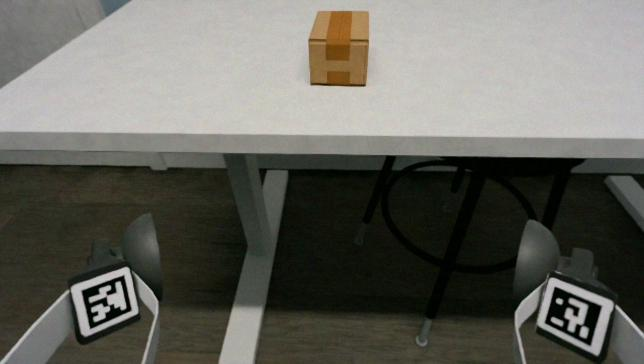

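Scene clock: 318.43 s.
move: done
base_odometry: x=-0.306 y=+0.139 heading=-1.348
turned_by_wheels: +0.000
turned_by_imu: +0.000
base_tilt: forward=-0.4 right=-1.1
lidar_m: 1.82 1.40 1.03 0.99 1.03 1.42 2.45 1.30 0.68 0.87 0.88 1.81
head_depth_mm: 1069 1158 1246 1322 958 735 1324 / 1064 1157 1260 1324 948 729 1285 / 1070 1150 1254 1321 939 726 1284 / 1067 1154 1255 1318 932 718 1297 / 1066 1152 1255 1320 927 712 1300 / 1069 1151 1250 1307 919 712 1228 / 1069 1152 1251 1351 912 708 1292
base_status: not commanded
joint_positions: lift_m=+0.700 arm_m=+0.001 wrist_yaw_rad=+2.997 wrist_pitch_rad=-0.419 wrist_roll_rad=+0.000 gripper_m=+0.040 head_pan_rad=-1.570 head_tilt_rad=-0.500
joint_status: all done
measured_speeds: all 0
motor_effort: left_wheel=-5.5(6.0) right_wheel=-6.2(6.7) lift_m=+30.7(31.3) arm_m=-11.1(13.0) wrist_yaw_rad=+2.4(6.5) wrist_pitch_rad=+3.0(6.2) wrist_roll_rad=+0.0(0.3) gripper_m=+0.2(83.2) head_pan_rad=-2.5(3.2) head_tilt_rad=+3.8(4.4)
hand_pose: x=+0.0111 y=+0.0764 z=+0.7125 quat_wxyz=(+0.197, +0.700, +0.097, +0.679) (m; base frame)
wrist_depth_mm: - 137 - - - - - / - 148 - - - - - / - 162 - - - - - / - 183 - - - - - / - - 204 - - - - / - - 127 969 129 982 - / 895 902 263 871 848 872 858
pictures: head_camera (sideways)
camera_calibration:
head_camera: T_world_to_cam=[[-0.0465761, 0.43224, -0.900555, 1.18761], [0.997507, -0.0277251, -0.0648976, 0.0779924], [-0.0530193, -0.901332, -0.429871, 0.515369], [0, 0, 0, 1]] pos_world=[0.00484101, -0.046653, 1.29612]

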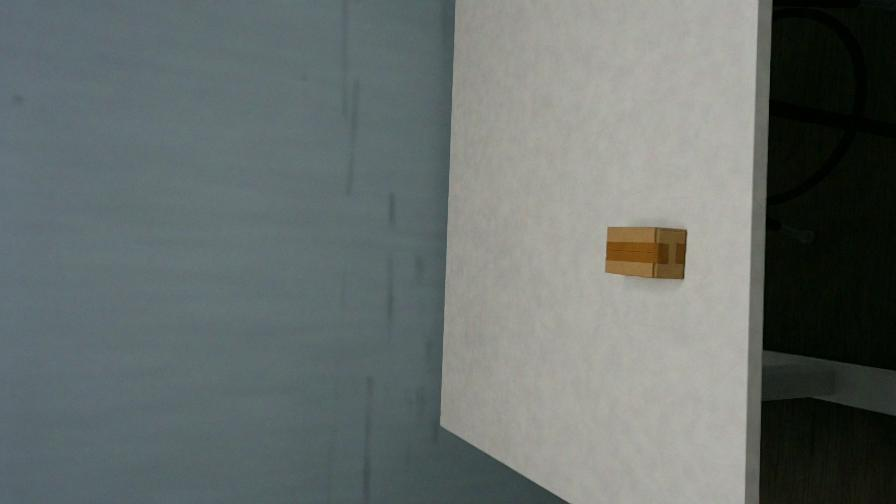

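Call:
{"fn": "move", "kwargs": {
  "joints": {"lift_m": 0.29, "head_pan_rad": -1.2, "head_tilt_rad": -0.3},
  "pace": "max",
  "cameras": []
}}

Call:
{"fn": "move", "kwargs": {
  "base": {"translate_m": -1.9},
  "pace": "max",
  "cameras": []
}}

Call:
{"fn": "move", "kwargs": {
  "base": {"rotate_rad": 1.597},
  "pace": "max",
  "cameras": ["nav_camera"]
}}

Scene clock: 337.37 s.
move: done
base_odometry: x=-0.306 y=+0.139 heading=-1.348
turned_by_wheels: +0.000
turned_by_imu: +0.000
base_tilt: forward=-0.3 right=-1.0
lidar_m: 1.82 1.40 1.03 0.99 1.03 1.41 2.45 1.31 0.68 0.87 0.87 1.82
head_depth_mm: 1077 1113 1158 1202 1238 929 650 / 1110 1157 1209 1262 1281 925 706 / 1149 1196 1253 1309 1323 918 702 / 1196 1244 1304 1369 1422 914 698 / 1231 1282 1350 1428 1498 1543 695 / 1274 1340 1402 1473 1570 1644 1433 / 1325 1401 1468 1554 1648 1736 1525
base_status: not commanded
joint_positions: lift_m=+0.290 arm_m=+0.001 wrist_yaw_rad=+2.997 wrist_pitch_rad=-0.419 wrist_roll_rad=+0.000 gripper_m=+0.040 head_pan_rad=-1.199 head_tilt_rad=-0.299
joint_status: all done
measured_speeds: all 0
motor_effort: left_wheel=-5.7(5.7) right_wheel=-5.9(7.1) lift_m=+25.5(29.2) arm_m=-6.0(9.0) wrist_yaw_rad=+2.1(3.8) wrist_pitch_rad=+2.9(3.1) wrist_roll_rad=+0.1(0.3) gripper_m=+0.2(1.0) head_pan_rad=-3.1(4.5) head_tilt_rad=-3.9(8.0)
hand_pose: x=+0.0111 y=+0.0765 z=+0.3025 quat_wxyz=(+0.197, +0.700, +0.097, +0.679) (m; base frame)
wrist_depth_mm: - 137 - - - - - / - 148 - - - - - / 942 162 867 901 909 895 884 / 743 187 669 725 731 713 711 / 615 587 202 578 577 591 581 / 517 519 127 310 129 504 502 / 452 290 258 279 433 440 440
pictures: none
No camera images: "cameras" was empty.

Scene clock: 345.13 s.
move: done
base_odometry: x=-0.726 y=+1.992 heading=-1.348
turned_by_wheels: +0.000
turned_by_imu: -0.002
base_tilt: forward=-0.4 right=-1.3
lidar_m: 3.70 1.41 1.09 2.20 0.81 0.59 0.57 0.59 0.81 1.29 1.18 1.19
head_depth_mm: 1067 1103 1155 1205 1262 1323 1378 / 1106 1144 1206 1260 1310 1377 1430 / 1145 1194 1241 1300 1369 1447 1479 / 1181 1242 1295 1360 1435 1513 1529 / 1233 1293 1347 1423 1499 1593 1541 / 1298 1350 1420 1490 1545 1670 1523 / 1343 1406 1492 1568 1359 1739 1431
base_status: done
joint_positions: lift_m=+0.290 arm_m=+0.001 wrist_yaw_rad=+2.997 wrist_pitch_rad=-0.419 wrist_roll_rad=+0.000 gripper_m=+0.040 head_pan_rad=-1.200 head_tilt_rad=-0.300
joint_status: not commanded
measured_speeds: all 0
motor_effort: left_wheel=-3.4(13.1) right_wheel=-3.7(17.9) lift_m=+26.7(31.0) arm_m=+0.8(6.0) wrist_yaw_rad=+1.9(3.4) wrist_pitch_rad=+2.9(3.1) wrist_roll_rad=-0.2(0.4) gripper_m=+0.4(0.9) head_pan_rad=-3.6(4.1) head_tilt_rad=-3.0(4.5)
hand_pose: x=+0.0110 y=+0.0765 z=+0.3026 quat_wxyz=(+0.197, +0.700, +0.097, +0.680) (m; base frame)
wrist_depth_mm: - 137 - - - - - / - 148 - - - - - / 827 162 872 930 893 895 883 / 725 187 671 724 715 718 706 / 613 585 202 580 570 591 584 / 519 521 127 311 129 507 504 / 455 290 260 278 436 443 440
pictures: none
No camera images: "cameras" was empty.

Scene clock: 347.27 s.
move: done
base_odometry: x=-0.726 y=+1.992 heading=+0.248
turned_by_wheels: +1.597
turned_by_imu: +1.565
base_tilt: forward=-0.4 right=-1.2
lidar_m: 2.15 0.80 0.59 0.57 0.59 0.81 1.29 1.19 1.19 3.67 1.40 1.10
head_depth_mm: 2992 3606 3719 3755 2975 2029 1564 / 3048 3736 3825 - 2963 2024 1555 / 3098 3711 3610 3827 2905 2034 1546 / 3110 2543 2676 2889 2759 2004 1543 / 2707 1958 2076 2192 2304 1989 1536 / 1614 1618 1684 1758 1831 1845 1524 / 1332 1376 1423 1470 1533 1594 1515
base_status: done
joint_positions: lift_m=+0.290 arm_m=+0.001 wrist_yaw_rad=+2.997 wrist_pitch_rad=-0.419 wrist_roll_rad=+0.000 gripper_m=+0.040 head_pan_rad=-1.200 head_tilt_rad=-0.300
joint_status: not commanded
measured_speeds: all 0
motor_effort: left_wheel=-5.3(15.1) right_wheel=+7.7(14.0) lift_m=+31.0(31.3) arm_m=-8.6(8.6) wrist_yaw_rad=+2.1(2.6) wrist_pitch_rad=+2.9(3.0) wrist_roll_rad=-0.1(0.3) gripper_m=+0.7(0.8) head_pan_rad=-2.8(3.5) head_tilt_rad=-2.1(3.7)
hand_pose: x=+0.0110 y=+0.0765 z=+0.3026 quat_wxyz=(+0.197, +0.700, +0.097, +0.680) (m; base frame)
wrist_depth_mm: 527 137 549 562 583 593 614 / 576 148 594 619 617 637 - / 617 161 173 - - - - / - 182 190 688 692 707 707 / 613 582 203 577 580 596 595 / 527 521 127 309 129 506 505 / 455 290 259 279 434 442 442
pictures: nav_camera (sideways)
camera_calibration:
nav_camera: T_world_to_cam=[[0.113863, -0.245936, 0.962575, -1.21046], [-0.926741, -0.37545, 0.0136969, 0.0380438], [0.35803, -0.893618, -0.270669, 0.30335], [0, 0, 0, 1]] pos_world=[0.0644746, -0.0123343, 1.24675]

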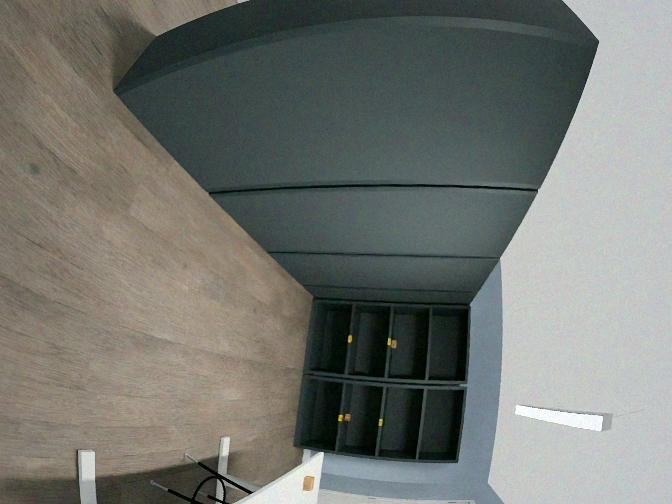

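Call:
{"fn": "move", "kwargs": {
  "base": {"translate_m": 1.6},
  "joints": {"head_pan_rad": -1.0, "head_tilt_rad": -0.3},
  "pace": "max",
  "cameras": ["nav_camera"]
}}

Scene clock: 367.37 s.
move: done
base_odometry: x=+0.825 y=+2.385 heading=+0.248
turned_by_wheels: +0.000
turned_by_imu: +0.001
base_tilt: forward=-0.5 right=-1.1
lidar_m: 0.87 0.78 0.57 0.56 0.58 0.79 2.26 0.65 0.48 1.34 1.22 0.90
head_depth_mm: 2580 2949 3335 3870 2953 2049 1563 / 2020 2197 2406 2657 2760 2043 1556 / 1644 1745 1889 2010 2220 2023 1535 / 1379 1455 1544 1644 1764 1820 1534 / 1188 1242 1306 1384 1454 1540 1501 / 1048 1091 1136 1193 1249 1311 1379 / 934 969 1005 1044 1091 1140 1191
base_status: done
joint_positions: lift_m=+0.290 arm_m=+0.001 wrist_yaw_rad=+2.997 wrist_pitch_rad=-0.419 wrist_roll_rad=+0.000 gripper_m=+0.040 head_pan_rad=-1.000 head_tilt_rad=-0.300
joint_status: all done
measured_speeds: all 0
motor_effort: left_wheel=+1.5(10.0) right_wheel=+1.8(16.9) lift_m=+28.1(30.4) arm_m=-11.9(13.5) wrist_yaw_rad=+2.5(3.1) wrist_pitch_rad=+3.0(3.1) wrist_roll_rad=+0.0(0.4) gripper_m=+0.5(1.1) head_pan_rad=+3.3(4.1) head_tilt_rad=+0.1(4.9)
hand_pose: x=+0.0110 y=+0.0765 z=+0.3026 quat_wxyz=(+0.197, +0.700, +0.097, +0.680) (m; base frame)
wrist_depth_mm: 515 137 538 557 563 576 599 / 565 148 584 602 617 625 631 / 608 161 195 - - - - / - 183 190 683 691 693 707 / 612 586 203 585 576 598 588 / 521 520 127 310 129 507 501 / 450 290 259 281 432 440 437
pictures: nav_camera (sideways)
camera_calibration:
nav_camera: T_world_to_cam=[[0.160508, -0.218385, 0.962572, -1.21074], [-0.833493, -0.552361, 0.0136664, 0.0374331], [0.528703, -0.804491, -0.27068, 0.302321], [0, 0, 0, 1]] pos_world=[0.0656958, -0.000516646, 1.24675]

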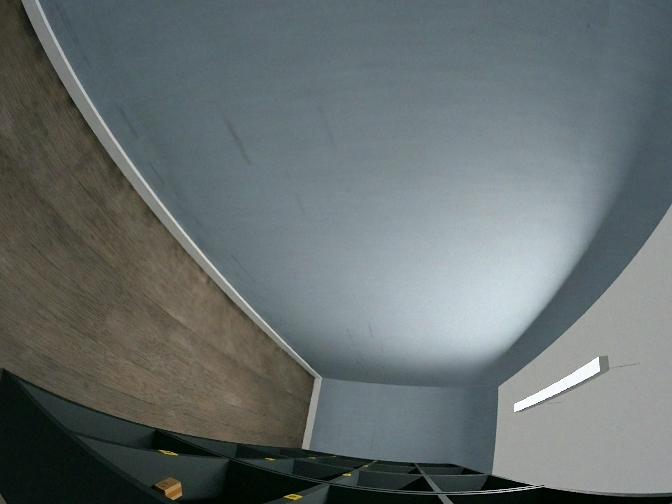

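Call:
{"fn": "move", "kwargs": {
  "base": {"translate_m": 0.25},
  "pace": "max",
  "cameras": []
}}

Call:
{"fn": "move", "kwargs": {
  "base": {"rotate_rad": -1.597},
  "pace": "max",
  "joints": {"head_pan_rad": -0.9, "head_tilt_rad": -0.4},
  "cameras": ["nav_camera","head_camera"]
}}

Scene clock: 379.40 s.
move: done
base_odometry: x=+1.067 y=+2.447 heading=+0.248
turned_by_wheels: +0.000
turned_by_imu: +0.000
base_tilt: forward=-0.3 right=-1.2
lidar_m: 0.62 0.65 0.57 0.55 0.58 0.79 2.25 0.65 0.60 2.31 0.88 0.64
head_depth_mm: 1870 2088 2341 2741 2802 2034 1566 / 1429 1557 1706 1877 2113 1995 1553 / 1161 1234 1327 1437 1559 1717 1546 / 976 1029 1091 1159 1243 1334 1407 / 838 883 926 978 1024 1098 1170 / 740 769 800 838 880 931 980 / 661 683 712 735 769 806 842
base_status: done
joint_positions: lift_m=+0.290 arm_m=+0.001 wrist_yaw_rad=+2.997 wrist_pitch_rad=-0.419 wrist_roll_rad=+0.000 gripper_m=+0.040 head_pan_rad=-1.000 head_tilt_rad=-0.300
joint_status: not commanded
measured_speeds: all 0
motor_effort: left_wheel=+3.0(11.0) right_wheel=+1.9(17.0) lift_m=+26.8(28.1) arm_m=-10.7(12.3) wrist_yaw_rad=+1.9(2.8) wrist_pitch_rad=+3.0(3.1) wrist_roll_rad=+0.0(0.3) gripper_m=+0.5(0.9) head_pan_rad=+3.1(4.1) head_tilt_rad=+1.4(2.0)
hand_pose: x=+0.0110 y=+0.0765 z=+0.3026 quat_wxyz=(+0.197, +0.700, +0.097, +0.680) (m; base frame)
wrist_depth_mm: 507 137 543 551 561 575 594 / 562 148 576 600 613 620 634 / 609 162 195 637 - - 696 / - 182 190 692 691 690 679 / 621 590 203 584 578 591 586 / 523 519 127 311 129 508 507 / 457 291 260 279 436 442 439
pictures: none
No camera images: "cameras" was empty.

Scene clock: 381.53 s.
move: done
base_odometry: x=+1.067 y=+2.447 heading=-1.348
turned_by_wheels: -1.597
turned_by_imu: -1.566
base_tilt: forward=-0.3 right=-1.2
lidar_m: 2.30 0.88 0.65 0.62 0.65 0.57 0.55 0.58 0.79 2.18 0.66 0.60
head_depth_mm: 2734 2834 2962 3104 2471 1817 1432 / 2888 2982 3123 3328 2446 1791 1417 / 691 747 818 900 1010 1612 1340 / 602 646 698 758 829 916 1019 / 534 569 605 651 704 768 838 / 483 515 549 597 642 708 778 / 529 1241 1343 885 1269 1034 1237
base_status: done
joint_positions: lift_m=+0.290 arm_m=+0.001 wrist_yaw_rad=+2.997 wrist_pitch_rad=-0.419 wrist_roll_rad=+0.000 gripper_m=+0.040 head_pan_rad=-0.897 head_tilt_rad=-0.400
joint_status: all done
measured_speeds: all 0
motor_effort: left_wheel=+5.0(15.8) right_wheel=-7.7(14.7) lift_m=+26.3(27.7) arm_m=-12.6(13.8) wrist_yaw_rad=+1.2(3.1) wrist_pitch_rad=+2.9(3.0) wrist_roll_rad=-0.1(0.3) gripper_m=+0.4(1.0) head_pan_rad=-0.8(6.7) head_tilt_rad=-3.0(5.2)
hand_pose: x=+0.0110 y=+0.0765 z=+0.3026 quat_wxyz=(+0.197, +0.700, +0.097, +0.680) (m; base frame)
wrist_depth_mm: - 138 - - - - - / - 148 - - - - - / - 161 171 - - - 818 / 695 183 192 721 719 716 710 / 617 584 203 576 575 591 586 / 519 514 126 311 129 501 505 / 451 291 259 279 436 441 441
pictures: head_camera (sideways), nav_camera (sideways)
camera_calibration:
head_camera: T_world_to_cam=[[-0.248656, 0.236967, -0.939157, 1.23924], [0.800977, 0.595495, -0.061816, 0.0752276], [0.544616, -0.767614, -0.337879, 0.392056], [0, 0, 0, 1]] pos_world=[0.03437, -0.03751, 1.30096]
nav_camera: T_world_to_cam=[[0.241178, -0.27447, 0.930859, -1.16989], [-0.771263, -0.6364, 0.0121815, 0.0390182], [0.589055, -0.720876, -0.365174, 0.424886], [0, 0, 0, 1]] pos_world=[0.0619648, 0.0100206, 1.24369]

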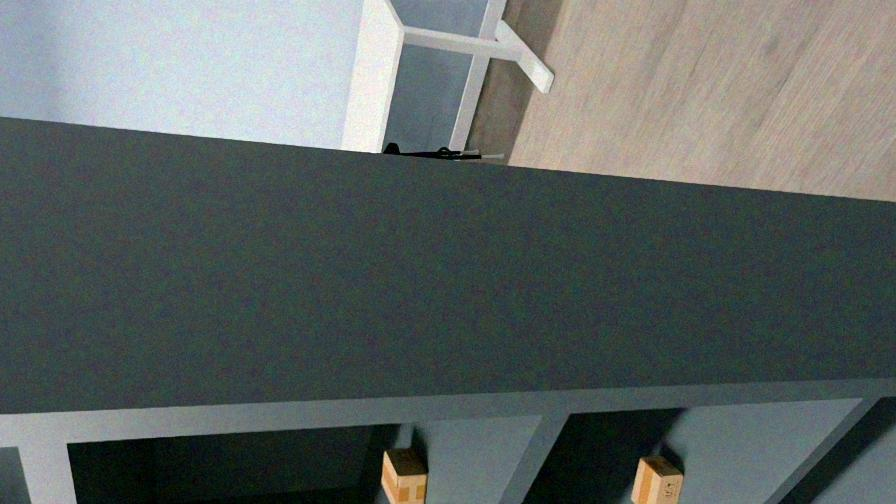

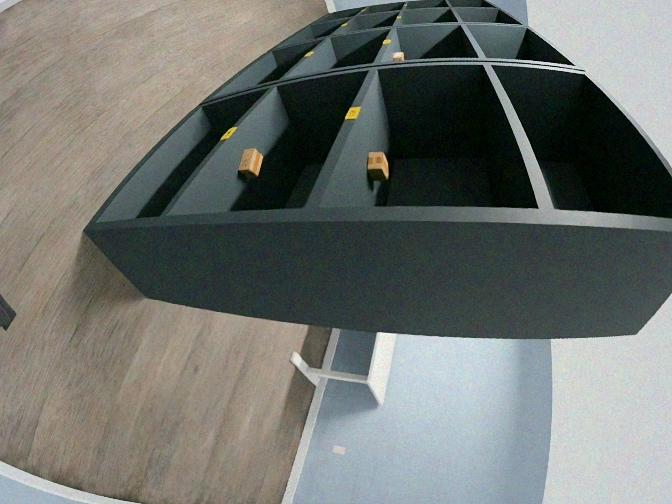

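Call:
{"fn": "move", "kwargs": {
  "base": {"translate_m": 0.75},
  "pace": "max",
  "joints": {"head_pan_rad": -1.4, "head_tilt_rad": -0.7},
  "cameras": ["nav_camera","head_camera"]
}}

Call:
{"fn": "zoom_image", "kwargs": {
  "camera": "nav_camera",
  "region": [150, 0, 420, 200]
}}

Scene clock: 392.17 s.
move: done
base_odometry: x=+1.233 y=+1.715 heading=-1.348
turned_by_wheels: +0.000
turned_by_imu: +0.001
base_tilt: forward=-0.4 right=-1.3
lidar_m: 1.58 0.88 0.64 0.62 0.65 0.88 1.29 1.35 0.46 0.84 0.84 0.71
head_depth_mm: 654 727 710 510 871 801 737 / 665 740 700 507 936 818 978 / 677 753 693 502 959 816 1043 / 689 768 683 497 954 807 1060 / 697 783 586 493 972 789 1081 / 712 800 667 506 968 802 1091 / 724 814 660 504 965 814 1088
base_status: done
joint_positions: lift_m=+0.290 arm_m=+0.001 wrist_yaw_rad=+2.998 wrist_pitch_rad=-0.419 wrist_roll_rad=+0.000 gripper_m=+0.040 head_pan_rad=-1.400 head_tilt_rad=-0.700
joint_status: all done
measured_speeds: all 0
motor_effort: left_wheel=+0.1(12.2) right_wheel=+2.9(14.4) lift_m=+25.2(26.1) arm_m=-8.4(11.0) wrist_yaw_rad=+2.1(3.1) wrist_pitch_rad=+2.9(3.1) wrist_roll_rad=-0.3(0.4) gripper_m=+0.3(0.8) head_pan_rad=+3.7(4.5) head_tilt_rad=+2.6(6.8)
hand_pose: x=+0.0110 y=+0.0765 z=+0.3026 quat_wxyz=(+0.197, +0.700, +0.097, +0.680) (m; base frame)
wrist_depth_mm: - 137 - - - - - / - 148 - - - - - / - 161 170 - - - 807 / 716 183 192 733 721 717 714 / 612 583 203 583 574 595 590 / 522 521 127 309 129 504 503 / 456 292 259 279 432 441 439
pictures: head_camera (sideways), nav_camera (sideways)
camera_calibration:
head_camera: T_world_to_cam=[[-0.147916, 0.586198, -0.796551, 1.0526], [0.985554, 0.154539, -0.0692844, 0.0837398], [0.0824838, -0.795292, -0.600589, 0.736606], [0, 0, 0, 1]] pos_world=[0.0124075, -0.0441545, 1.28665]
nav_camera: T_world_to_cam=[[0.122697, -0.611958, 0.781315, -0.974127], [-0.982144, -0.188003, 0.0069832, 0.0470914], [0.142616, -0.76822, -0.624098, 0.764488], [0, 0, 0, 1]] pos_world=[0.0567445, 0.0000245422, 1.23789]

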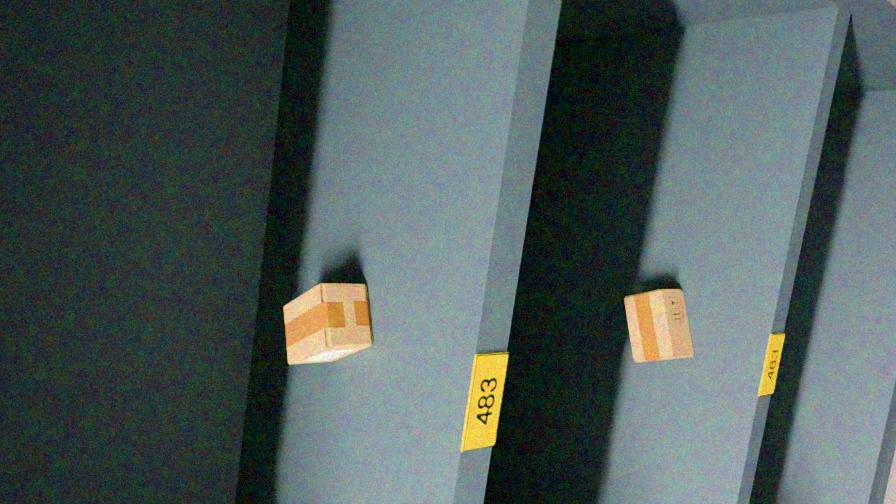

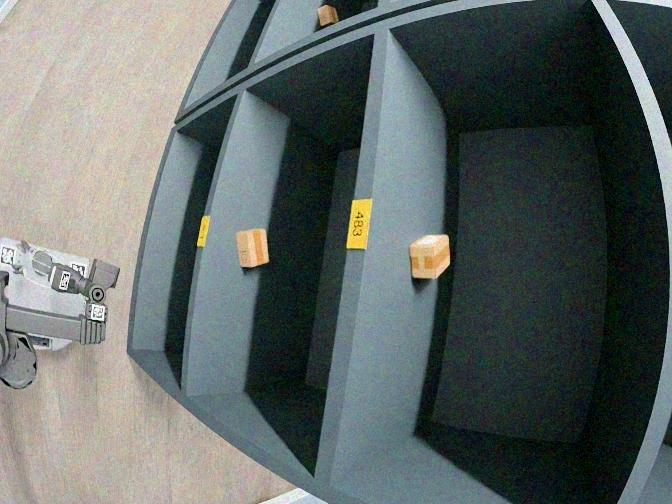

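Scaled by 1.867 from the camera's 672x504 image, which has a finer 792x594 frame.

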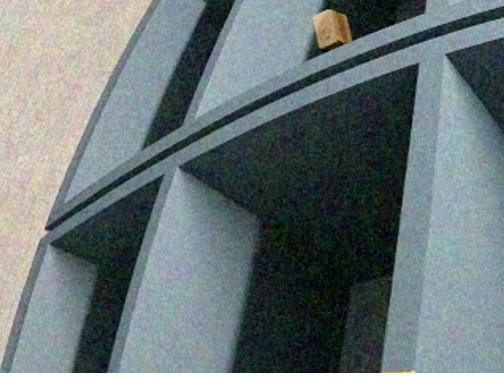

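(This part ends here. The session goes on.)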